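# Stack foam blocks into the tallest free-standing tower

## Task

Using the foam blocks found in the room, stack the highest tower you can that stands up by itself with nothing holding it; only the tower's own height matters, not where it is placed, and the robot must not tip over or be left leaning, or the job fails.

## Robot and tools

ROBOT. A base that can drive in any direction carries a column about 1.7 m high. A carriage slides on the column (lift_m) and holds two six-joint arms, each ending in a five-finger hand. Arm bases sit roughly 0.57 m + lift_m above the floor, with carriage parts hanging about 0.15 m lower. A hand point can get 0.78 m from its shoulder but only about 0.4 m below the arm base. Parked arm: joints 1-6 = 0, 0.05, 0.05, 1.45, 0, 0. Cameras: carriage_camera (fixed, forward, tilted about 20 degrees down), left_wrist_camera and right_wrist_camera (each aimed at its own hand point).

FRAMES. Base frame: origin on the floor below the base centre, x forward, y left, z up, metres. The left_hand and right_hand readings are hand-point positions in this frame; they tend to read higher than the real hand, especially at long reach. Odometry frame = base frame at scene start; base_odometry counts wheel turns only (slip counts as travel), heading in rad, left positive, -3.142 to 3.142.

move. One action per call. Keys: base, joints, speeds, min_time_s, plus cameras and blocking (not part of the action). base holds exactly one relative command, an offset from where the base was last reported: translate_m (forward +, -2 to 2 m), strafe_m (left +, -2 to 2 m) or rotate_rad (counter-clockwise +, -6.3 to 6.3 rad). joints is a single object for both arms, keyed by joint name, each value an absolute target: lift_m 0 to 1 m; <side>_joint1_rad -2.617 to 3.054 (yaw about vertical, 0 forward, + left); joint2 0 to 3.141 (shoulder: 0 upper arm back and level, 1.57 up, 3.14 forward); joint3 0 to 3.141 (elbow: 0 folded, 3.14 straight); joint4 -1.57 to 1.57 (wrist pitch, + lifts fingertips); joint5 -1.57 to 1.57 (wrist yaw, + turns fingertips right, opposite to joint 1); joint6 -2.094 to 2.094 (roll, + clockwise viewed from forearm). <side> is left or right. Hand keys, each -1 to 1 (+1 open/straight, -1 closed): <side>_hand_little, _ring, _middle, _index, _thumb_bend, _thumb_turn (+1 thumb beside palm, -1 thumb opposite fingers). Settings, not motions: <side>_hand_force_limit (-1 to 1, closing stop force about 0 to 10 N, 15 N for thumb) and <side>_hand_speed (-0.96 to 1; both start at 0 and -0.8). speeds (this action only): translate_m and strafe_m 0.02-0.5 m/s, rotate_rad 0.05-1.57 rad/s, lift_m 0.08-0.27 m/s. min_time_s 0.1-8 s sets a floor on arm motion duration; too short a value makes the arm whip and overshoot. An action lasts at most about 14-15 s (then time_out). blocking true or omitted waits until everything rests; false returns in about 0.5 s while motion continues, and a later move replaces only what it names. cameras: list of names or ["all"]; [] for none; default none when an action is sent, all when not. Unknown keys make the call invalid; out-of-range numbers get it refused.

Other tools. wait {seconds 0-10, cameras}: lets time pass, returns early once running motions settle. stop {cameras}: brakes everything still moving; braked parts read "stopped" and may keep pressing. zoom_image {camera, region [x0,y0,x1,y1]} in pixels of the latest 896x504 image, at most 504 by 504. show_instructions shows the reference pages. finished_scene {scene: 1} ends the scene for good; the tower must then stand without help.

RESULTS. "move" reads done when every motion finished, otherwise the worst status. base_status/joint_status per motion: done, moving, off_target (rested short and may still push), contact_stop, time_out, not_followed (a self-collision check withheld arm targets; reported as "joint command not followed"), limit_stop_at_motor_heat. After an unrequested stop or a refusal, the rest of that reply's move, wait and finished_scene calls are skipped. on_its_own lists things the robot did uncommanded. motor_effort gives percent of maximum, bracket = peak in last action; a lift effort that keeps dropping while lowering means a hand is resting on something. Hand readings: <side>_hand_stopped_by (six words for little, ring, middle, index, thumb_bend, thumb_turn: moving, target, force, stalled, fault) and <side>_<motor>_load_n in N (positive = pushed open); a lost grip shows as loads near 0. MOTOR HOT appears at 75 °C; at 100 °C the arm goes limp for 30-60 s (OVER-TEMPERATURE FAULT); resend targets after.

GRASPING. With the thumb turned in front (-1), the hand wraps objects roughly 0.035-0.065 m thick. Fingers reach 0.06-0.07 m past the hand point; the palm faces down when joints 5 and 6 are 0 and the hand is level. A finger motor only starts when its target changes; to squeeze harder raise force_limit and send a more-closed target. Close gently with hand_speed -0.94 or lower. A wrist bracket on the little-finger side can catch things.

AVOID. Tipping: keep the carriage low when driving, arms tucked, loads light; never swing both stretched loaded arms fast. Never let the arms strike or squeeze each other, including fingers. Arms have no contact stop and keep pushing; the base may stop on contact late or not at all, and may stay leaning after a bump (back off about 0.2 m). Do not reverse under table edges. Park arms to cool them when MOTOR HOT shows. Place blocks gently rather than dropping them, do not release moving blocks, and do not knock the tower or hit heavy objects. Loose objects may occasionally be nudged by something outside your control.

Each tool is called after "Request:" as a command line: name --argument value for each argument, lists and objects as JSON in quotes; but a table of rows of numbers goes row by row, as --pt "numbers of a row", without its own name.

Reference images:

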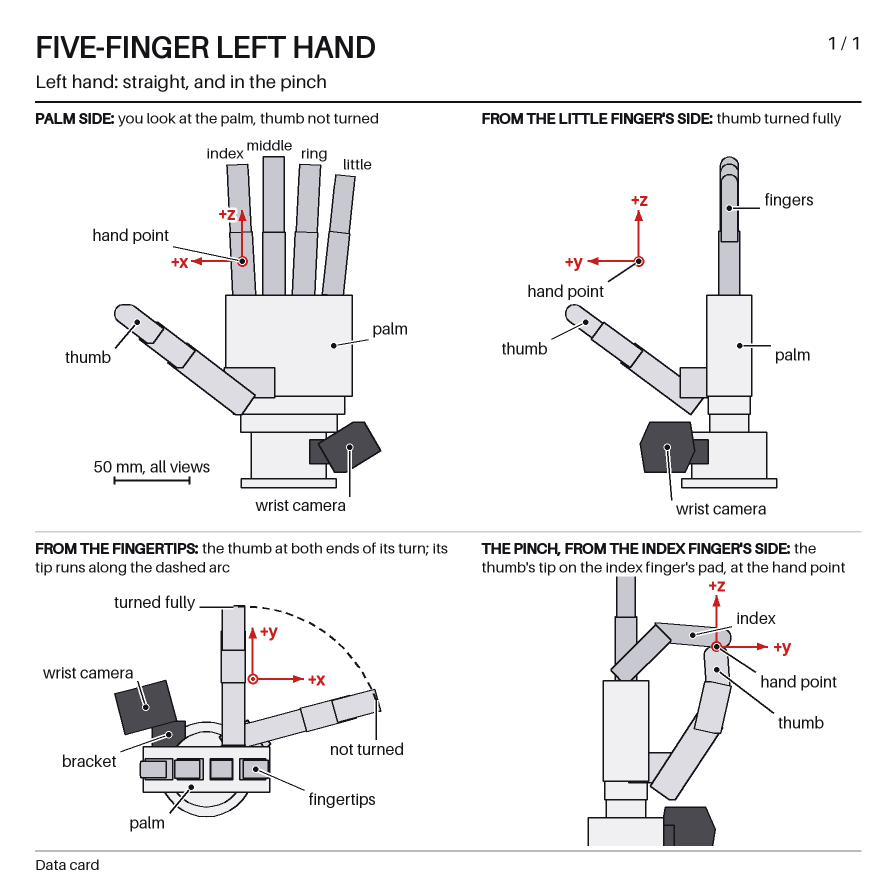

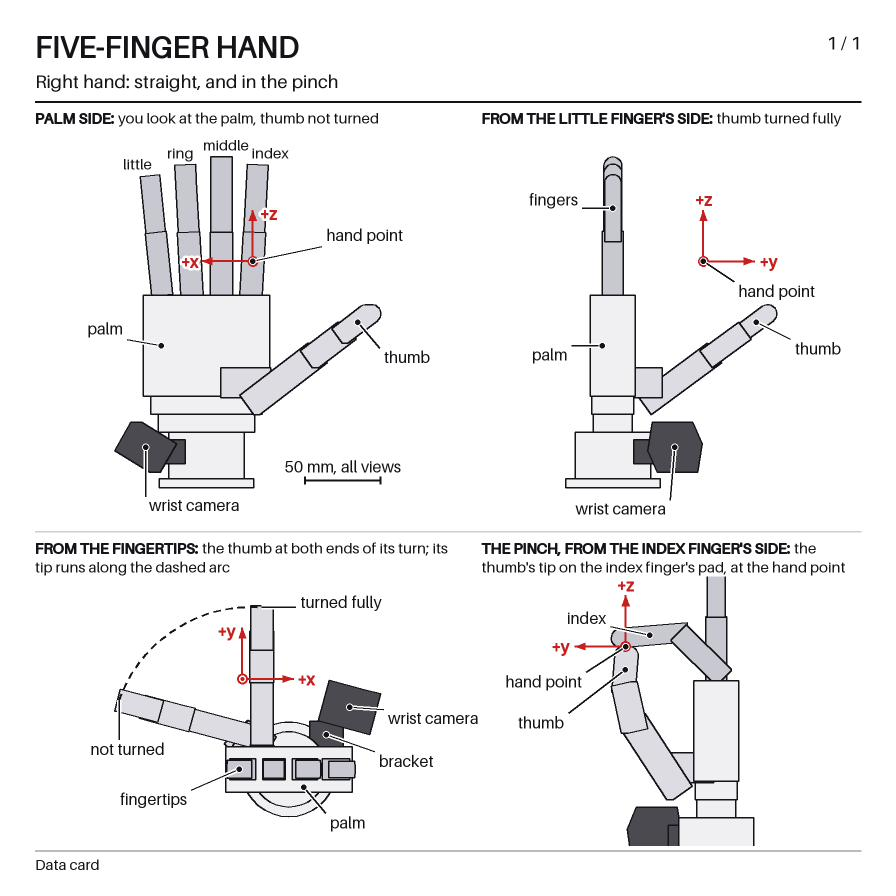

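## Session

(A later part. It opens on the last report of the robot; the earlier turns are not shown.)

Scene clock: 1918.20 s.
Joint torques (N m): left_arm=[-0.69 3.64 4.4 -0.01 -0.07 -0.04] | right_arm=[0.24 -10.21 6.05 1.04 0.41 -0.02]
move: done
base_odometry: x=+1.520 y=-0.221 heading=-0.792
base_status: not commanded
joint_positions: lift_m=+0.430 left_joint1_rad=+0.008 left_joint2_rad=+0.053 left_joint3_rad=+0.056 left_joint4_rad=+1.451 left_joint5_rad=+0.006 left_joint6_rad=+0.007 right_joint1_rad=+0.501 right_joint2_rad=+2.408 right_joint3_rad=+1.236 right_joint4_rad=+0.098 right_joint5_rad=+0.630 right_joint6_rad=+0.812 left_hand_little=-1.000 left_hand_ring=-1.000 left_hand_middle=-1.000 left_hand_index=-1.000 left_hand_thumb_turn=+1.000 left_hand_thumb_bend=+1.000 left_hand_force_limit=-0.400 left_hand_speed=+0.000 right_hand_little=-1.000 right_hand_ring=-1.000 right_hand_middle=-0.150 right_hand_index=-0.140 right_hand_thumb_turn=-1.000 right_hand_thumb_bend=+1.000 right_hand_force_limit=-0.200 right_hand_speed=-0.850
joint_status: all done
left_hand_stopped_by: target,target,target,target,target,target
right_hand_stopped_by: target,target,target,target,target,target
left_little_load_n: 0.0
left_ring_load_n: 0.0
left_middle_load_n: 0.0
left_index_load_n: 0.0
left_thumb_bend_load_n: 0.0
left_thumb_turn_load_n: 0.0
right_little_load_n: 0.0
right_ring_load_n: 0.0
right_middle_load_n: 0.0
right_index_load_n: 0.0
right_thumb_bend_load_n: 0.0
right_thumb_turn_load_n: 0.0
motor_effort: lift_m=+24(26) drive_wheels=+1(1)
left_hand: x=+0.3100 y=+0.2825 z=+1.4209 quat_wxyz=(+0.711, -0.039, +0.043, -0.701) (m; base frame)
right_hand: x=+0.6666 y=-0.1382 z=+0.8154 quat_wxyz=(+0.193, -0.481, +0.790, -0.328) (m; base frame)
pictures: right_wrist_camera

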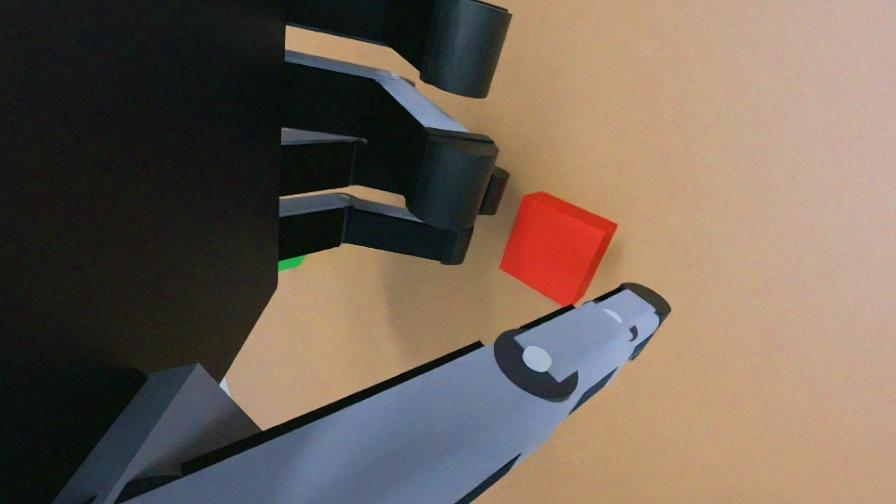

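Request:
move --joints '{"right_hand_index": -0.11, "right_hand_middle": -0.1, "lift_m": 0.405}' --speeds '{"lift_m": 0.08}'

Request:
move --joints '{"right_hand_speed": -0.9, "right_hand_index": -0.17, "right_hand_middle": -0.14}'

Request:
move --joints '{"lift_m": 0.402}' --speeds '{"lift_m": 0.08}' --cameras '["right_wrist_camera"]'

Request:
zoom_image --camera "right_wrist_camera" --region '[440, 130, 640, 330]'

Scene clock: 1923.10 s.
Joint torques (N m): left_arm=[-0.64 3.73 4.41 -0.03 -0.07 -0.04] | right_arm=[0.29 -10.41 5.93 1.11 0.42 -0.01]
move: done
base_odometry: x=+1.520 y=-0.221 heading=-0.792
base_status: not commanded
joint_positions: lift_m=+0.405 left_joint1_rad=+0.008 left_joint2_rad=+0.053 left_joint3_rad=+0.056 left_joint4_rad=+1.451 left_joint5_rad=+0.006 left_joint6_rad=+0.007 right_joint1_rad=+0.501 right_joint2_rad=+2.409 right_joint3_rad=+1.238 right_joint4_rad=+0.097 right_joint5_rad=+0.631 right_joint6_rad=+0.812 left_hand_little=-1.000 left_hand_ring=-1.000 left_hand_middle=-1.000 left_hand_index=-1.000 left_hand_thumb_turn=+1.000 left_hand_thumb_bend=+1.000 left_hand_force_limit=-0.400 left_hand_speed=+0.000 right_hand_little=-1.000 right_hand_ring=-1.000 right_hand_middle=-0.100 right_hand_index=-0.110 right_hand_thumb_turn=-1.000 right_hand_thumb_bend=+1.000 right_hand_force_limit=-0.200 right_hand_speed=-0.850
joint_status: all done
left_hand_stopped_by: target,target,target,target,target,target
right_hand_stopped_by: target,target,target,target,target,target
left_little_load_n: 0.0
left_ring_load_n: 0.0
left_middle_load_n: 0.0
left_index_load_n: 0.0
left_thumb_bend_load_n: 0.0
left_thumb_turn_load_n: 0.0
right_little_load_n: 0.0
right_ring_load_n: 0.0
right_middle_load_n: 0.0
right_index_load_n: 0.0
right_thumb_bend_load_n: 0.0
right_thumb_turn_load_n: 0.0
motor_effort: lift_m=+25(25) drive_wheels=+1(4)
left_hand: x=+0.3100 y=+0.2825 z=+1.3959 quat_wxyz=(+0.711, -0.039, +0.043, -0.701) (m; base frame)
right_hand: x=+0.6668 y=-0.1384 z=+0.7902 quat_wxyz=(+0.193, -0.481, +0.790, -0.328) (m; base frame)
pictures: none

Scene clock: 1923.80 s.
Joint torques (N m): left_arm=[-0.65 3.63 4.41 -0.02 -0.07 -0.05] | right_arm=[0.25 -10.51 5.94 1.09 0.42 -0.02]
move: done
base_odometry: x=+1.520 y=-0.221 heading=-0.792
base_status: not commanded
joint_positions: lift_m=+0.405 left_joint1_rad=+0.008 left_joint2_rad=+0.053 left_joint3_rad=+0.056 left_joint4_rad=+1.452 left_joint5_rad=+0.006 left_joint6_rad=+0.007 right_joint1_rad=+0.501 right_joint2_rad=+2.409 right_joint3_rad=+1.238 right_joint4_rad=+0.097 right_joint5_rad=+0.631 right_joint6_rad=+0.812 left_hand_little=-1.000 left_hand_ring=-1.000 left_hand_middle=-1.000 left_hand_index=-1.000 left_hand_thumb_turn=+1.000 left_hand_thumb_bend=+1.000 left_hand_force_limit=-0.400 left_hand_speed=+0.000 right_hand_little=-1.000 right_hand_ring=-1.000 right_hand_middle=-0.140 right_hand_index=-0.170 right_hand_thumb_turn=-1.000 right_hand_thumb_bend=+1.000 right_hand_force_limit=-0.200 right_hand_speed=-0.900
joint_status: all done
left_hand_stopped_by: target,target,target,target,target,target
right_hand_stopped_by: target,target,target,target,target,target
left_little_load_n: 0.0
left_ring_load_n: 0.0
left_middle_load_n: 0.0
left_index_load_n: -0.5
left_thumb_bend_load_n: 0.0
left_thumb_turn_load_n: 0.0
right_little_load_n: 0.0
right_ring_load_n: 0.0
right_middle_load_n: 0.0
right_index_load_n: 0.0
right_thumb_bend_load_n: -0.5
right_thumb_turn_load_n: 0.0
motor_effort: lift_m=+22(24) drive_wheels=+1(1)
left_hand: x=+0.3099 y=+0.2825 z=+1.3959 quat_wxyz=(+0.711, -0.039, +0.043, -0.701) (m; base frame)
right_hand: x=+0.6668 y=-0.1384 z=+0.7902 quat_wxyz=(+0.193, -0.481, +0.790, -0.328) (m; base frame)
pictures: none

Scene clock: 1924.20 s.
Joint torques (N m): left_arm=[-0.68 3.63 4.45 -0.01 -0.07 -0.05] | right_arm=[0.21 -10.54 6 1.1 0.4 -0.01]
move: done
base_odometry: x=+1.520 y=-0.221 heading=-0.792
base_status: not commanded
joint_positions: lift_m=+0.402 left_joint1_rad=+0.008 left_joint2_rad=+0.053 left_joint3_rad=+0.056 left_joint4_rad=+1.452 left_joint5_rad=+0.006 left_joint6_rad=+0.007 right_joint1_rad=+0.501 right_joint2_rad=+2.410 right_joint3_rad=+1.238 right_joint4_rad=+0.096 right_joint5_rad=+0.632 right_joint6_rad=+0.814 left_hand_little=-1.000 left_hand_ring=-1.000 left_hand_middle=-1.000 left_hand_index=-1.000 left_hand_thumb_turn=+1.000 left_hand_thumb_bend=+1.000 left_hand_force_limit=-0.400 left_hand_speed=+0.000 right_hand_little=-1.000 right_hand_ring=-1.000 right_hand_middle=-0.140 right_hand_index=-0.170 right_hand_thumb_turn=-1.000 right_hand_thumb_bend=+1.000 right_hand_force_limit=-0.200 right_hand_speed=-0.900
joint_status: all done
left_hand_stopped_by: target,target,target,target,target,target
right_hand_stopped_by: target,target,target,target,target,target
left_little_load_n: 0.0
left_ring_load_n: 0.0
left_middle_load_n: 0.0
left_index_load_n: 0.0
left_thumb_bend_load_n: 0.0
left_thumb_turn_load_n: 0.0
right_little_load_n: 0.0
right_ring_load_n: 0.5
right_middle_load_n: 0.0
right_index_load_n: 0.0
right_thumb_bend_load_n: 0.0
right_thumb_turn_load_n: 0.0
motor_effort: lift_m=+22(23) drive_wheels=+1(1)
left_hand: x=+0.3099 y=+0.2825 z=+1.3930 quat_wxyz=(+0.711, -0.039, +0.043, -0.701) (m; base frame)
right_hand: x=+0.6668 y=-0.1386 z=+0.7870 quat_wxyz=(+0.192, -0.481, +0.790, -0.329) (m; base frame)
pictures: right_wrist_camera

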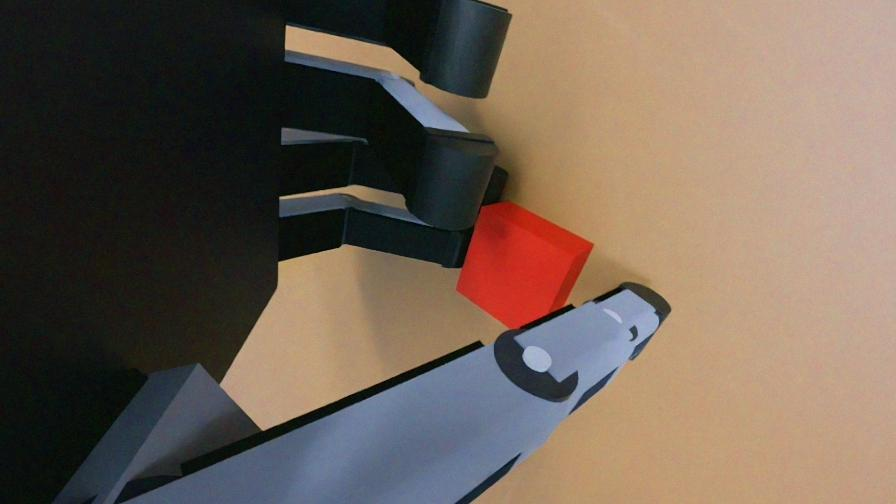

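Scaled by 2.520 from the camera's 896x504 image, which has a finer 1280x720 frame.

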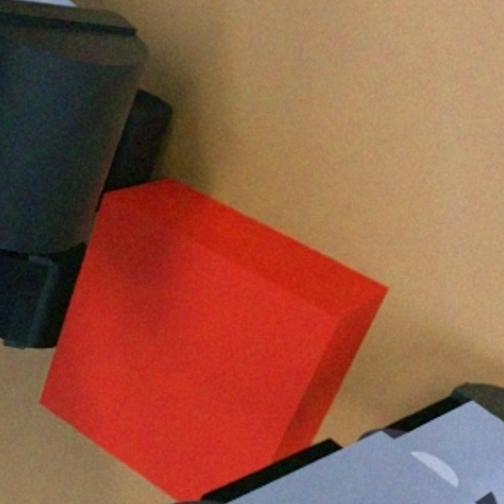

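Request:
move --joints '{"right_hand_index": -0.215, "right_hand_middle": -0.17}'

Request:
move --joints '{"lift_m": 0.4005}' --speeds '{"lift_m": 0.08}'

Request:
move --joints '{"right_hand_speed": -0.88, "right_hand_force_limit": -0.6, "right_hand_thumb_bend": 0.77}' --cameras '["right_wrist_camera"]'

Request:
zoom_image --camera "right_wrist_camera" --region '[440, 130, 640, 330]'

Scene clock: 1926.33 s.
Joint torques (N m): left_arm=[-0.64 3.63 4.4 -0.01 -0.07 -0.04] | right_arm=[0.29 -10.47 5.85 1.11 0.38 -0.02]
move: done
base_odometry: x=+1.520 y=-0.221 heading=-0.792
base_status: not commanded
joint_positions: lift_m=+0.402 left_joint1_rad=+0.008 left_joint2_rad=+0.053 left_joint3_rad=+0.056 left_joint4_rad=+1.452 left_joint5_rad=+0.006 left_joint6_rad=+0.007 right_joint1_rad=+0.501 right_joint2_rad=+2.410 right_joint3_rad=+1.238 right_joint4_rad=+0.096 right_joint5_rad=+0.632 right_joint6_rad=+0.814 left_hand_little=-1.000 left_hand_ring=-1.000 left_hand_middle=-1.000 left_hand_index=-1.000 left_hand_thumb_turn=+1.000 left_hand_thumb_bend=+1.000 left_hand_force_limit=-0.400 left_hand_speed=+0.000 right_hand_little=-1.000 right_hand_ring=-1.000 right_hand_middle=-0.170 right_hand_index=-0.214 right_hand_thumb_turn=-1.000 right_hand_thumb_bend=+1.000 right_hand_force_limit=-0.200 right_hand_speed=-0.900
joint_status: all done
left_hand_stopped_by: target,target,target,target,target,target
right_hand_stopped_by: target,target,target,target,target,target
left_little_load_n: 0.0
left_ring_load_n: 0.0
left_middle_load_n: 0.0
left_index_load_n: -0.5
left_thumb_bend_load_n: 0.0
left_thumb_turn_load_n: 0.0
right_little_load_n: 0.0
right_ring_load_n: 0.0
right_middle_load_n: 0.0
right_index_load_n: 0.0
right_thumb_bend_load_n: 0.0
right_thumb_turn_load_n: 0.0
motor_effort: lift_m=+23(24) drive_wheels=+1(1)
left_hand: x=+0.3099 y=+0.2825 z=+1.3930 quat_wxyz=(+0.711, -0.039, +0.043, -0.701) (m; base frame)
right_hand: x=+0.6668 y=-0.1386 z=+0.7870 quat_wxyz=(+0.192, -0.481, +0.790, -0.329) (m; base frame)
pictures: none

Scene clock: 1926.67 s.
Joint torques (N m): left_arm=[-0.66 3.63 4.4 -0.03 -0.06 -0.05] | right_arm=[0.18 -10.59 5.87 1.08 0.41 -0.01]
move: done
base_odometry: x=+1.520 y=-0.221 heading=-0.792
base_status: not commanded
joint_positions: lift_m=+0.401 left_joint1_rad=+0.008 left_joint2_rad=+0.053 left_joint3_rad=+0.056 left_joint4_rad=+1.452 left_joint5_rad=+0.006 left_joint6_rad=+0.007 right_joint1_rad=+0.501 right_joint2_rad=+2.410 right_joint3_rad=+1.238 right_joint4_rad=+0.097 right_joint5_rad=+0.632 right_joint6_rad=+0.814 left_hand_little=-1.000 left_hand_ring=-1.000 left_hand_middle=-1.000 left_hand_index=-1.000 left_hand_thumb_turn=+1.000 left_hand_thumb_bend=+1.000 left_hand_force_limit=-0.400 left_hand_speed=+0.000 right_hand_little=-1.000 right_hand_ring=-1.000 right_hand_middle=-0.170 right_hand_index=-0.214 right_hand_thumb_turn=-1.000 right_hand_thumb_bend=+1.000 right_hand_force_limit=-0.200 right_hand_speed=-0.900
joint_status: all done
left_hand_stopped_by: target,target,target,target,target,target
right_hand_stopped_by: target,target,target,target,target,target
left_little_load_n: 0.0
left_ring_load_n: 0.0
left_middle_load_n: 0.0
left_index_load_n: 0.0
left_thumb_bend_load_n: 0.0
left_thumb_turn_load_n: 0.0
right_little_load_n: 0.0
right_ring_load_n: 0.0
right_middle_load_n: 0.0
right_index_load_n: 0.0
right_thumb_bend_load_n: 0.0
right_thumb_turn_load_n: 0.0
motor_effort: lift_m=+21(22) drive_wheels=+1(1)
left_hand: x=+0.3099 y=+0.2825 z=+1.3915 quat_wxyz=(+0.711, -0.039, +0.043, -0.701) (m; base frame)
right_hand: x=+0.6670 y=-0.1385 z=+0.7857 quat_wxyz=(+0.193, -0.480, +0.790, -0.329) (m; base frame)
pictures: none

Scene clock: 1928.47 s.
Joint torques (N m): left_arm=[-0.66 3.62 4.4 -0.01 -0.06 -0.05] | right_arm=[0.16 -10.48 5.86 1.1 0.39 -0.02]
move: done
base_odometry: x=+1.520 y=-0.221 heading=-0.792
base_status: not commanded
joint_positions: lift_m=+0.401 left_joint1_rad=+0.008 left_joint2_rad=+0.053 left_joint3_rad=+0.056 left_joint4_rad=+1.452 left_joint5_rad=+0.006 left_joint6_rad=+0.007 right_joint1_rad=+0.501 right_joint2_rad=+2.410 right_joint3_rad=+1.238 right_joint4_rad=+0.097 right_joint5_rad=+0.632 right_joint6_rad=+0.814 left_hand_little=-1.000 left_hand_ring=-1.000 left_hand_middle=-1.000 left_hand_index=-1.000 left_hand_thumb_turn=+1.000 left_hand_thumb_bend=+1.000 left_hand_force_limit=-0.400 left_hand_speed=+0.000 right_hand_little=-1.000 right_hand_ring=-1.000 right_hand_middle=-0.170 right_hand_index=-0.214 right_hand_thumb_turn=-1.000 right_hand_thumb_bend=+0.771 right_hand_force_limit=-0.600 right_hand_speed=-0.880
joint_status: all done
left_hand_stopped_by: target,target,target,target,target,target
right_hand_stopped_by: target,target,target,target,target,target
left_little_load_n: 0.0
left_ring_load_n: 0.0
left_middle_load_n: 0.0
left_index_load_n: 0.0
left_thumb_bend_load_n: 0.0
left_thumb_turn_load_n: 0.0
right_little_load_n: 0.0
right_ring_load_n: 0.0
right_middle_load_n: 1.5
right_index_load_n: 0.5
right_thumb_bend_load_n: 1.5
right_thumb_turn_load_n: 0.5
motor_effort: lift_m=+22(23) drive_wheels=+1(1)
left_hand: x=+0.3099 y=+0.2825 z=+1.3915 quat_wxyz=(+0.711, -0.039, +0.043, -0.701) (m; base frame)
right_hand: x=+0.6670 y=-0.1385 z=+0.7857 quat_wxyz=(+0.193, -0.480, +0.790, -0.329) (m; base frame)
pictures: right_wrist_camera

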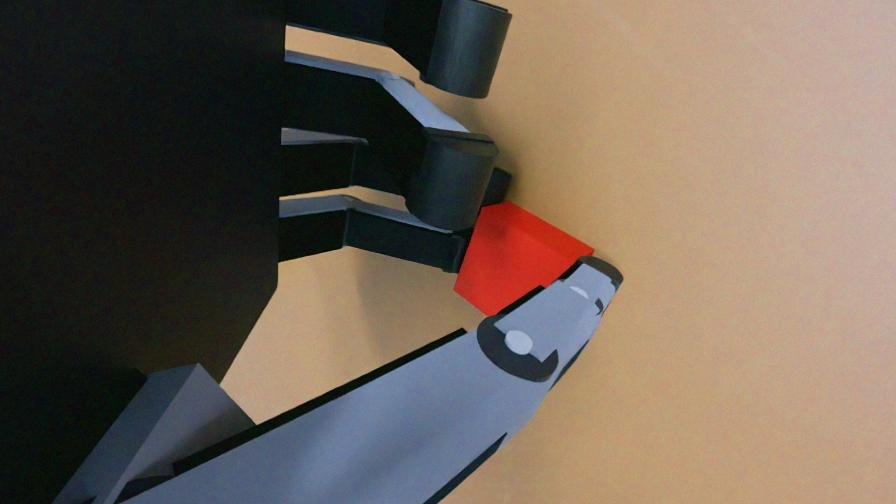

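Scaled by 2.520 from the camera's 896x504 image, which has a finer 1280x720 frame.

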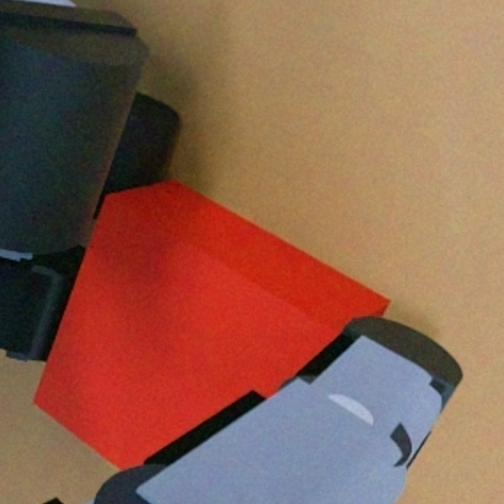

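Request:
move --joints '{"right_hand_speed": -0.92, "right_hand_force_limit": -0.45, "right_hand_index": -0.27, "right_hand_middle": -0.182}' --cameras '["right_wrist_camera"]'

Request:
zoom_image --camera "right_wrist_camera" --region '[440, 130, 640, 330]'

Scene clock: 1929.70 s.
Joint torques (N m): left_arm=[-0.68 3.63 4.4 -0.01 -0.06 -0.05] | right_arm=[0.32 -10.47 5.91 1.11 0.39 -0.04]
move: off_target
base_odometry: x=+1.520 y=-0.221 heading=-0.792
base_status: not commanded
joint_positions: lift_m=+0.401 left_joint1_rad=+0.008 left_joint2_rad=+0.053 left_joint3_rad=+0.056 left_joint4_rad=+1.452 left_joint5_rad=+0.006 left_joint6_rad=+0.007 right_joint1_rad=+0.501 right_joint2_rad=+2.410 right_joint3_rad=+1.238 right_joint4_rad=+0.097 right_joint5_rad=+0.632 right_joint6_rad=+0.814 left_hand_little=-1.000 left_hand_ring=-1.000 left_hand_middle=-1.000 left_hand_index=-1.000 left_hand_thumb_turn=+1.000 left_hand_thumb_bend=+1.000 left_hand_force_limit=-0.400 left_hand_speed=+0.000 right_hand_little=-1.000 right_hand_ring=-1.000 right_hand_middle=-0.176 right_hand_index=-0.242 right_hand_thumb_turn=-1.000 right_hand_thumb_bend=+0.772 right_hand_force_limit=-0.450 right_hand_speed=-0.920
joint_status: right_hand_index off_target (ended at -0.242, target -0.270); the others done
left_hand_stopped_by: target,target,target,target,target,target
right_hand_stopped_by: target,target,force,force,target,target
left_little_load_n: 0.0
left_ring_load_n: 0.0
left_middle_load_n: -0.5
left_index_load_n: 0.0
left_thumb_bend_load_n: 0.5
left_thumb_turn_load_n: 0.0
right_little_load_n: 0.0
right_ring_load_n: 0.0
right_middle_load_n: 1.0
right_index_load_n: 4.0
right_thumb_bend_load_n: 5.0
right_thumb_turn_load_n: -1.0
motor_effort: lift_m=+22(22) drive_wheels=+1(1)
left_hand: x=+0.3099 y=+0.2825 z=+1.3915 quat_wxyz=(+0.711, -0.039, +0.043, -0.701) (m; base frame)
right_hand: x=+0.6670 y=-0.1385 z=+0.7857 quat_wxyz=(+0.193, -0.480, +0.790, -0.329) (m; base frame)
pictures: right_wrist_camera

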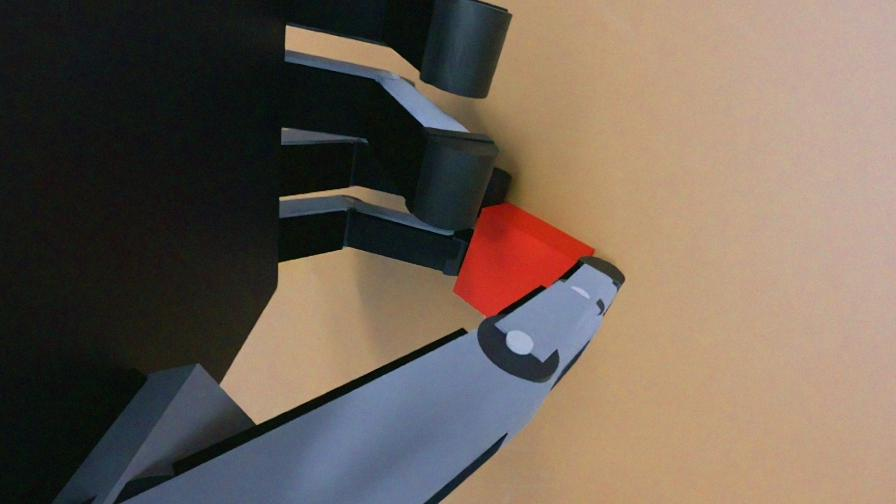

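Scaled by 2.520 from the camera's 896x504 image, which has a finer 1280x720 frame.

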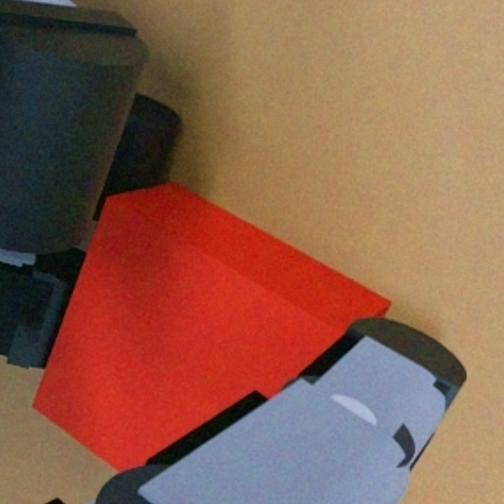

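Request:
move --joints '{"right_hand_speed": -0.92, "right_hand_force_limit": -0.55, "right_hand_middle": -0.2}'

Request:
move --joints '{"lift_m": 0.43}' --speeds '{"lift_m": 0.08}' --cameras '["right_wrist_camera"]'

Request:
zoom_image --camera "right_wrist_camera" --region '[440, 130, 640, 330]'

Scene clock: 1931.20 s.
Joint torques (N m): left_arm=[-0.69 3.62 4.4 0 -0.07 -0.05] | right_arm=[0.29 -10.5 5.94 1.1 0.4 -0.03]
move: done
base_odometry: x=+1.520 y=-0.221 heading=-0.792
base_status: not commanded
joint_positions: lift_m=+0.401 left_joint1_rad=+0.008 left_joint2_rad=+0.053 left_joint3_rad=+0.056 left_joint4_rad=+1.452 left_joint5_rad=+0.006 left_joint6_rad=+0.007 right_joint1_rad=+0.501 right_joint2_rad=+2.410 right_joint3_rad=+1.238 right_joint4_rad=+0.097 right_joint5_rad=+0.632 right_joint6_rad=+0.814 left_hand_little=-1.000 left_hand_ring=-1.000 left_hand_middle=-1.000 left_hand_index=-1.000 left_hand_thumb_turn=+1.000 left_hand_thumb_bend=+1.000 left_hand_force_limit=-0.400 left_hand_speed=+0.000 right_hand_little=-1.000 right_hand_ring=-1.000 right_hand_middle=-0.182 right_hand_index=-0.242 right_hand_thumb_turn=-1.000 right_hand_thumb_bend=+0.772 right_hand_force_limit=-0.550 right_hand_speed=-0.920
joint_status: all done
left_hand_stopped_by: target,target,target,target,target,target
right_hand_stopped_by: target,target,force,force,target,target
left_little_load_n: 0.0
left_ring_load_n: 0.0
left_middle_load_n: 0.0
left_index_load_n: 0.0
left_thumb_bend_load_n: 0.0
left_thumb_turn_load_n: 0.0
right_little_load_n: 0.0
right_ring_load_n: 0.0
right_middle_load_n: 3.0
right_index_load_n: 3.5
right_thumb_bend_load_n: 6.0
right_thumb_turn_load_n: -0.5
motor_effort: lift_m=+21(22) drive_wheels=+1(1)
left_hand: x=+0.3099 y=+0.2825 z=+1.3915 quat_wxyz=(+0.711, -0.039, +0.043, -0.701) (m; base frame)
right_hand: x=+0.6670 y=-0.1385 z=+0.7857 quat_wxyz=(+0.193, -0.480, +0.790, -0.329) (m; base frame)
pictures: none

Scene clock: 1931.93 s.
Joint torques (N m): left_arm=[-0.66 3.63 4.42 0 -0.06 -0.04] | right_arm=[0.2 -10.61 5.76 1.11 0.38 -0.03]
move: done
base_odometry: x=+1.520 y=-0.221 heading=-0.792
base_status: not commanded
joint_positions: lift_m=+0.430 left_joint1_rad=+0.008 left_joint2_rad=+0.053 left_joint3_rad=+0.056 left_joint4_rad=+1.452 left_joint5_rad=+0.006 left_joint6_rad=+0.007 right_joint1_rad=+0.501 right_joint2_rad=+2.412 right_joint3_rad=+1.239 right_joint4_rad=+0.095 right_joint5_rad=+0.633 right_joint6_rad=+0.814 left_hand_little=-1.000 left_hand_ring=-1.000 left_hand_middle=-1.000 left_hand_index=-1.000 left_hand_thumb_turn=+1.000 left_hand_thumb_bend=+1.000 left_hand_force_limit=-0.400 left_hand_speed=+0.000 right_hand_little=-1.000 right_hand_ring=-1.000 right_hand_middle=-0.182 right_hand_index=-0.242 right_hand_thumb_turn=-1.000 right_hand_thumb_bend=+0.772 right_hand_force_limit=-0.550 right_hand_speed=-0.920
joint_status: all done
left_hand_stopped_by: target,target,target,target,target,target
right_hand_stopped_by: target,target,force,force,target,target
left_little_load_n: 0.0
left_ring_load_n: 0.0
left_middle_load_n: 0.0
left_index_load_n: 0.0
left_thumb_bend_load_n: 0.0
left_thumb_turn_load_n: 0.0
right_little_load_n: 0.0
right_ring_load_n: 0.0
right_middle_load_n: 3.0
right_index_load_n: 3.0
right_thumb_bend_load_n: 6.0
right_thumb_turn_load_n: 0.0
motor_effort: lift_m=+26(32) drive_wheels=+1(1)
left_hand: x=+0.3099 y=+0.2825 z=+1.4206 quat_wxyz=(+0.711, -0.039, +0.043, -0.701) (m; base frame)
right_hand: x=+0.6665 y=-0.1389 z=+0.8140 quat_wxyz=(+0.191, -0.481, +0.790, -0.329) (m; base frame)
pictures: right_wrist_camera

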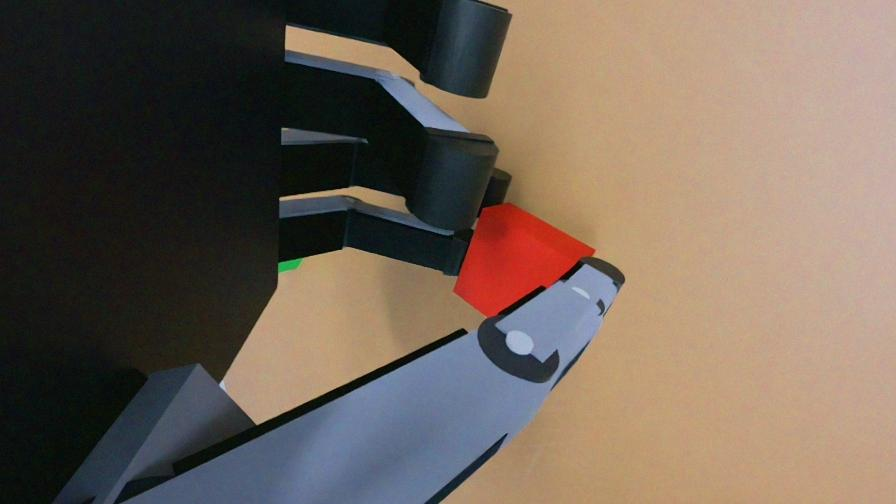

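Scaled by 2.520 from the camera's 896x504 image, which has a finer 1280x720 frame.

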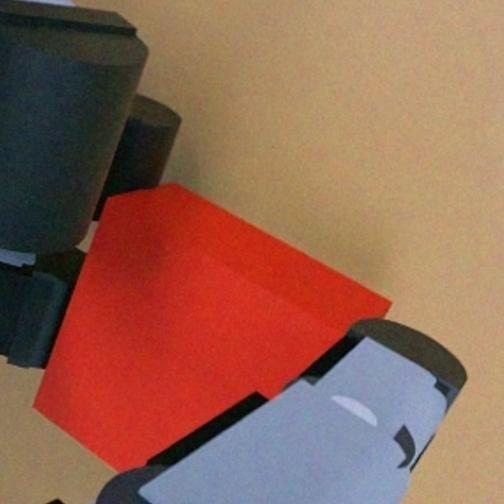

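Request:
move --joints '{"lift_m": 0.65}' --speeds '{"lift_m": 0.15}'

Request:
move --joints '{"lift_m": 0.8, "right_joint1_rad": 0.3, "right_joint2_rad": 2.42, "right_joint3_rad": 1.4, "right_joint4_rad": 0.2, "right_joint5_rad": 0.3, "right_joint6_rad": -0.3}' --min_time_s 2.5

Request:
move --joints '{"lift_m": 0.89, "right_joint1_rad": 0.2, "right_joint2_rad": 1.8, "right_joint3_rad": 0.9, "right_joint4_rad": 0.7, "right_joint5_rad": 0.1, "right_joint6_rad": -1.3}' --min_time_s 2.5 --cameras '["right_wrist_camera", "carriage_camera"]'

Scene clock: 1937.50 s.
Joint torques (N m): left_arm=[-0.68 3.6 4.45 0.03 -0.07 -0.04] | right_arm=[0.29 -10.77 5.75 1.11 0.37 -0.04]
move: done
base_odometry: x=+1.520 y=-0.221 heading=-0.792
base_status: not commanded
joint_positions: lift_m=+0.650 left_joint1_rad=+0.008 left_joint2_rad=+0.053 left_joint3_rad=+0.056 left_joint4_rad=+1.452 left_joint5_rad=+0.006 left_joint6_rad=+0.007 right_joint1_rad=+0.501 right_joint2_rad=+2.413 right_joint3_rad=+1.240 right_joint4_rad=+0.095 right_joint5_rad=+0.634 right_joint6_rad=+0.814 left_hand_little=-1.000 left_hand_ring=-1.000 left_hand_middle=-1.000 left_hand_index=-1.000 left_hand_thumb_turn=+1.000 left_hand_thumb_bend=+1.000 left_hand_force_limit=-0.400 left_hand_speed=+0.000 right_hand_little=-1.000 right_hand_ring=-1.000 right_hand_middle=-0.182 right_hand_index=-0.242 right_hand_thumb_turn=-1.000 right_hand_thumb_bend=+0.772 right_hand_force_limit=-0.550 right_hand_speed=-0.920
joint_status: all done
left_hand_stopped_by: target,target,target,target,target,target
right_hand_stopped_by: target,target,force,force,target,target
left_little_load_n: 0.0
left_ring_load_n: 0.0
left_middle_load_n: 0.0
left_index_load_n: 0.0
left_thumb_bend_load_n: 0.0
left_thumb_turn_load_n: 0.0
right_little_load_n: 0.0
right_ring_load_n: 0.0
right_middle_load_n: 3.0
right_index_load_n: 3.0
right_thumb_bend_load_n: 6.0
right_thumb_turn_load_n: -0.5
motor_effort: lift_m=+25(35) drive_wheels=+1(1)
left_hand: x=+0.3099 y=+0.2825 z=+1.6406 quat_wxyz=(+0.711, -0.039, +0.043, -0.701) (m; base frame)
right_hand: x=+0.6664 y=-0.1391 z=+1.0335 quat_wxyz=(+0.191, -0.481, +0.790, -0.329) (m; base frame)
pictures: none

Scene clock: 1940.33 s.
Joint torques (N m): left_arm=[-0.68 3.63 4.4 -0.01 -0.06 -0.04] | right_arm=[-0.94 -11.18 7.83 1.68 0.04 -0.13]
move: done
base_odometry: x=+1.520 y=-0.221 heading=-0.792
base_status: not commanded
joint_positions: lift_m=+0.800 left_joint1_rad=+0.008 left_joint2_rad=+0.053 left_joint3_rad=+0.056 left_joint4_rad=+1.452 left_joint5_rad=+0.006 left_joint6_rad=+0.007 right_joint1_rad=+0.307 right_joint2_rad=+2.415 right_joint3_rad=+1.382 right_joint4_rad=+0.188 right_joint5_rad=+0.312 right_joint6_rad=-0.292 left_hand_little=-1.000 left_hand_ring=-1.000 left_hand_middle=-1.000 left_hand_index=-1.000 left_hand_thumb_turn=+1.000 left_hand_thumb_bend=+1.000 left_hand_force_limit=-0.400 left_hand_speed=+0.000 right_hand_little=-1.000 right_hand_ring=-1.000 right_hand_middle=-0.182 right_hand_index=-0.242 right_hand_thumb_turn=-1.000 right_hand_thumb_bend=+0.772 right_hand_force_limit=-0.550 right_hand_speed=-0.920
joint_status: all done
left_hand_stopped_by: target,target,target,target,target,target
right_hand_stopped_by: target,target,force,force,target,target
left_little_load_n: 0.0
left_ring_load_n: 0.0
left_middle_load_n: 0.0
left_index_load_n: 0.0
left_thumb_bend_load_n: 0.0
left_thumb_turn_load_n: 0.0
right_little_load_n: 0.0
right_ring_load_n: 0.5
right_middle_load_n: 3.0
right_index_load_n: 3.0
right_thumb_bend_load_n: 6.0
right_thumb_turn_load_n: -0.5
motor_effort: lift_m=+26(34) drive_wheels=+1(1)
left_hand: x=+0.3099 y=+0.2825 z=+1.7906 quat_wxyz=(+0.711, -0.039, +0.043, -0.701) (m; base frame)
right_hand: x=+0.7265 y=-0.2024 z=+1.2117 quat_wxyz=(+0.148, -0.791, +0.480, -0.349) (m; base frame)
pictures: none

Scene clock: 1943.17 s.
Joint torques (N m): left_arm=[-0.69 3.64 4.38 -0.01 -0.07 -0.04] | right_arm=[-1.01 -10.67 6.19 2.3 -0.08 -0.19]
move: done
base_odometry: x=+1.520 y=-0.221 heading=-0.792
base_status: not commanded
joint_positions: lift_m=+0.890 left_joint1_rad=+0.008 left_joint2_rad=+0.053 left_joint3_rad=+0.056 left_joint4_rad=+1.452 left_joint5_rad=+0.006 left_joint6_rad=+0.007 right_joint1_rad=+0.207 right_joint2_rad=+1.827 right_joint3_rad=+0.908 right_joint4_rad=+0.687 right_joint5_rad=+0.111 right_joint6_rad=-1.291 left_hand_little=-1.000 left_hand_ring=-1.000 left_hand_middle=-1.000 left_hand_index=-1.000 left_hand_thumb_turn=+1.000 left_hand_thumb_bend=+1.000 left_hand_force_limit=-0.400 left_hand_speed=+0.000 right_hand_little=-1.000 right_hand_ring=-1.000 right_hand_middle=-0.182 right_hand_index=-0.242 right_hand_thumb_turn=-1.000 right_hand_thumb_bend=+0.772 right_hand_force_limit=-0.550 right_hand_speed=-0.920
joint_status: all done
left_hand_stopped_by: target,target,target,target,target,target
right_hand_stopped_by: target,target,force,force,target,target
left_little_load_n: 0.0
left_ring_load_n: 0.0
left_middle_load_n: 0.0
left_index_load_n: 0.0
left_thumb_bend_load_n: 0.0
left_thumb_turn_load_n: 0.0
right_little_load_n: 0.0
right_ring_load_n: 0.0
right_middle_load_n: 3.0
right_index_load_n: 3.5
right_thumb_bend_load_n: 6.5
right_thumb_turn_load_n: 0.0
motor_effort: lift_m=+27(33) drive_wheels=+1(1)
left_hand: x=+0.3099 y=+0.2825 z=+1.8806 quat_wxyz=(+0.711, -0.039, +0.043, -0.701) (m; base frame)
right_hand: x=+0.7478 y=-0.2740 z=+1.5382 quat_wxyz=(+0.107, -0.781, +0.063, -0.612) (m; base frame)
pictures: carriage_camera, right_wrist_camera

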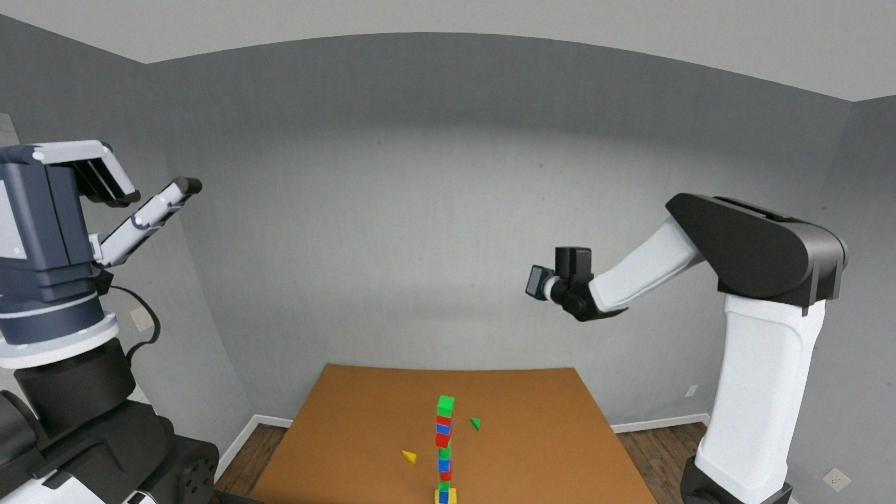

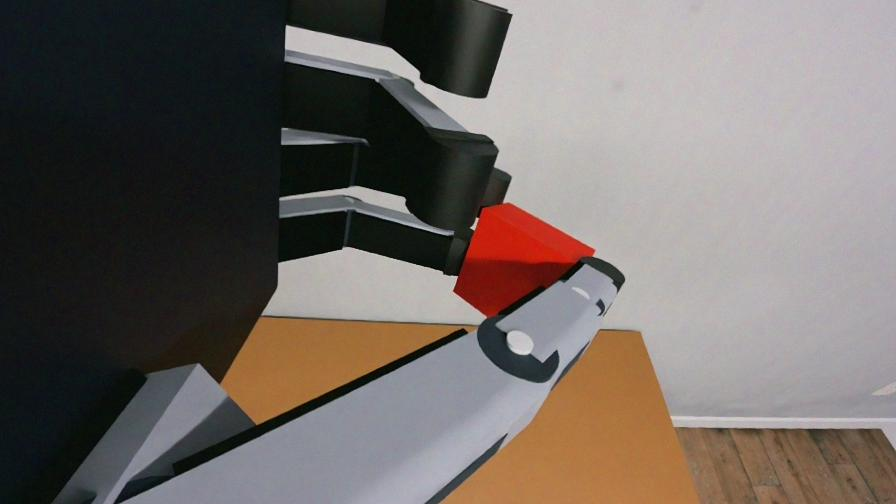

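Request:
move --base '{"translate_m": -0.1}' --speeds '{"translate_m": 0.12}'

Request:
move --joints '{"lift_m": 0.87, "right_joint1_rad": 0.93, "right_joint2_rad": 1.97, "right_joint3_rad": 0.83, "right_joint4_rad": 1.05, "right_joint5_rad": 0.42, "right_joint6_rad": -1.594, "left_joint1_rad": 0.3, "left_joint2_rad": 1.5, "left_joint3_rad": 1.0, "left_joint4_rad": 0.5, "left_joint5_rad": 0.7, "left_joint6_rad": 0}' --min_time_s 3

Request:
move --joints '{"lift_m": 0.82, "right_joint1_rad": 1.0045, "right_joint2_rad": 2.03, "right_joint3_rad": 0.863, "right_joint4_rad": 1.147, "right_joint5_rad": 0.485, "right_joint6_rad": -1.594, "left_joint1_rad": 0.38, "left_joint2_rad": 2.263, "left_joint3_rad": 1.732, "left_joint4_rad": 0.531, "left_joint5_rad": 1.1}' --min_time_s 2 --cameras '["right_wrist_camera", "carriage_camera"]'

Scene clock: 1949.17 s.
Joint torques (N m): left_arm=[-0.65 3.73 4.59 0.01 -0.07 -0.04] | right_arm=[-0.88 -10.58 6.24 2.25 -0.07 -0.17]
move: done
base_odometry: x=+1.450 y=-0.150 heading=-0.792
base_status: done
joint_positions: lift_m=+0.890 left_joint1_rad=+0.008 left_joint2_rad=+0.053 left_joint3_rad=+0.056 left_joint4_rad=+1.450 left_joint5_rad=+0.006 left_joint6_rad=+0.007 right_joint1_rad=+0.207 right_joint2_rad=+1.827 right_joint3_rad=+0.908 right_joint4_rad=+0.690 right_joint5_rad=+0.109 right_joint6_rad=-1.293 left_hand_little=-1.000 left_hand_ring=-1.000 left_hand_middle=-1.000 left_hand_index=-1.000 left_hand_thumb_turn=+1.000 left_hand_thumb_bend=+1.000 left_hand_force_limit=-0.400 left_hand_speed=+0.000 right_hand_little=-1.000 right_hand_ring=-1.000 right_hand_middle=-0.182 right_hand_index=-0.242 right_hand_thumb_turn=-1.000 right_hand_thumb_bend=+0.772 right_hand_force_limit=-0.550 right_hand_speed=-0.920
joint_status: not commanded
left_hand_stopped_by: target,target,target,target,target,target
right_hand_stopped_by: target,target,force,force,target,target
left_little_load_n: 0.0
left_ring_load_n: 0.0
left_middle_load_n: 0.0
left_index_load_n: 0.0
left_thumb_bend_load_n: 0.0
left_thumb_turn_load_n: 0.0
right_little_load_n: 0.0
right_ring_load_n: 0.0
right_middle_load_n: 2.5
right_index_load_n: 3.0
right_thumb_bend_load_n: 6.0
right_thumb_turn_load_n: 0.0
motor_effort: lift_m=+25(27) drive_wheels=+1(10)
left_hand: x=+0.3103 y=+0.2825 z=+1.8805 quat_wxyz=(+0.711, -0.040, +0.043, -0.701) (m; base frame)
right_hand: x=+0.7482 y=-0.2736 z=+1.5393 quat_wxyz=(+0.108, -0.780, +0.062, -0.613) (m; base frame)
pictures: none

Scene clock: 1952.47 s.
Joint torques (N m): left_arm=[0.7 -5.7 8.72 1.96 0.11 -0.05] | right_arm=[0.18 -7.64 5.34 2.18 0.11 -0.16]
move: done
base_odometry: x=+1.450 y=-0.150 heading=-0.792
base_status: not commanded
joint_positions: lift_m=+0.870 left_joint1_rad=+0.293 left_joint2_rad=+1.488 left_joint3_rad=+0.974 left_joint4_rad=+0.519 left_joint5_rad=+0.692 left_joint6_rad=+0.007 right_joint1_rad=+0.924 right_joint2_rad=+1.957 right_joint3_rad=+0.838 right_joint4_rad=+1.037 right_joint5_rad=+0.408 right_joint6_rad=-1.586 left_hand_little=-1.000 left_hand_ring=-1.000 left_hand_middle=-1.000 left_hand_index=-1.000 left_hand_thumb_turn=+1.000 left_hand_thumb_bend=+1.000 left_hand_force_limit=-0.400 left_hand_speed=+0.000 right_hand_little=-1.000 right_hand_ring=-1.000 right_hand_middle=-0.182 right_hand_index=-0.242 right_hand_thumb_turn=-1.000 right_hand_thumb_bend=+0.772 right_hand_force_limit=-0.550 right_hand_speed=-0.920
joint_status: all done
left_hand_stopped_by: target,target,target,target,target,target
right_hand_stopped_by: target,target,force,force,target,target
left_little_load_n: 0.0
left_ring_load_n: 0.0
left_middle_load_n: 0.0
left_index_load_n: 0.0
left_thumb_bend_load_n: 0.0
left_thumb_turn_load_n: 0.0
right_little_load_n: 0.0
right_ring_load_n: 0.0
right_middle_load_n: 3.0
right_index_load_n: 3.0
right_thumb_bend_load_n: 6.0
right_thumb_turn_load_n: -0.5
motor_effort: lift_m=+22(24) drive_wheels=+1(2)
left_hand: x=+0.6866 y=+0.3009 z=+1.6623 quat_wxyz=(+0.395, -0.387, +0.590, -0.588) (m; base frame)
right_hand: x=+0.6281 y=+0.0098 z=+1.5287 quat_wxyz=(+0.157, -0.704, -0.203, -0.662) (m; base frame)
pictures: none

Scene clock: 1954.77 s.
Joint torques (N m): left_arm=[0.69 -11.3 8.38 1.93 0.06 -0.05] | right_arm=[0.25 -7.84 7.77 2.18 0.09 -0.2]
move: done
base_odometry: x=+1.450 y=-0.150 heading=-0.792
base_status: not commanded
joint_positions: lift_m=+0.820 left_joint1_rad=+0.372 left_joint2_rad=+2.243 left_joint3_rad=+1.707 left_joint4_rad=+0.524 left_joint5_rad=+1.091 left_joint6_rad=+0.007 right_joint1_rad=+0.997 right_joint2_rad=+2.017 right_joint3_rad=+0.844 right_joint4_rad=+1.134 right_joint5_rad=+0.474 right_joint6_rad=-1.587 left_hand_little=-1.000 left_hand_ring=-1.000 left_hand_middle=-1.000 left_hand_index=-1.000 left_hand_thumb_turn=+1.000 left_hand_thumb_bend=+1.000 left_hand_force_limit=-0.400 left_hand_speed=+0.000 right_hand_little=-1.000 right_hand_ring=-1.000 right_hand_middle=-0.182 right_hand_index=-0.242 right_hand_thumb_turn=-1.000 right_hand_thumb_bend=+0.772 right_hand_force_limit=-0.550 right_hand_speed=-0.920
joint_status: all done
left_hand_stopped_by: target,target,target,target,target,target
right_hand_stopped_by: target,target,force,force,target,target
left_little_load_n: 0.0
left_ring_load_n: 0.0
left_middle_load_n: 0.0
left_index_load_n: 0.0
left_thumb_bend_load_n: 0.0
left_thumb_turn_load_n: 0.0
right_little_load_n: 0.0
right_ring_load_n: 0.5
right_middle_load_n: 3.0
right_index_load_n: 3.0
right_thumb_bend_load_n: 6.0
right_thumb_turn_load_n: 0.0
motor_effort: lift_m=+22(25) drive_wheels=+2(2)
left_hand: x=+0.8084 y=+0.3441 z=+1.5479 quat_wxyz=(+0.290, -0.294, +0.645, -0.643) (m; base frame)
right_hand: x=+0.6098 y=+0.0309 z=+1.4745 quat_wxyz=(+0.168, -0.691, -0.198, -0.674) (m; base frame)
pictures: carriage_camera, right_wrist_camera

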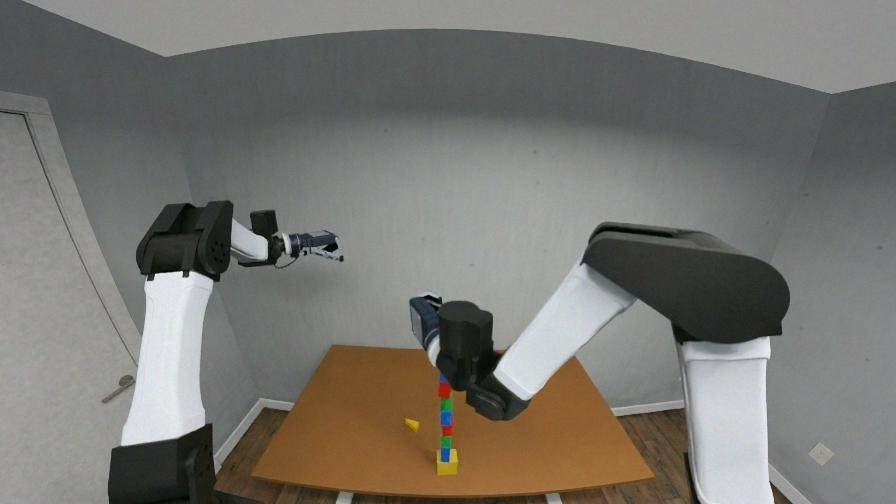

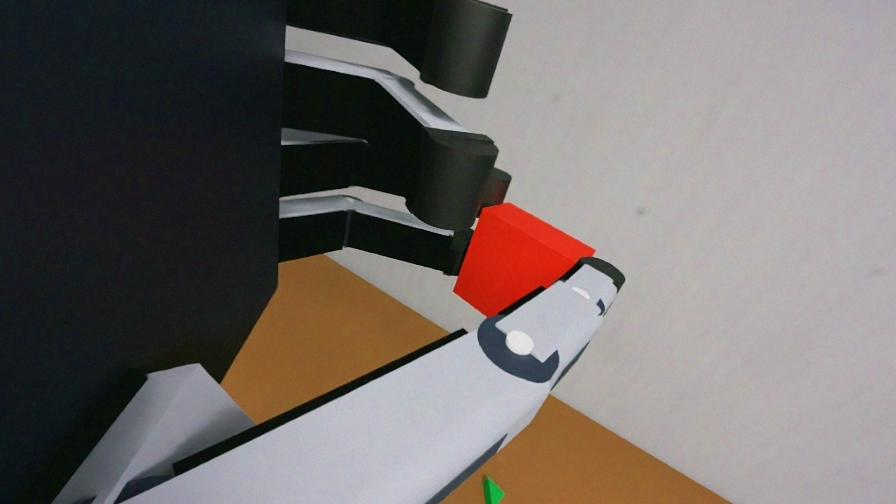

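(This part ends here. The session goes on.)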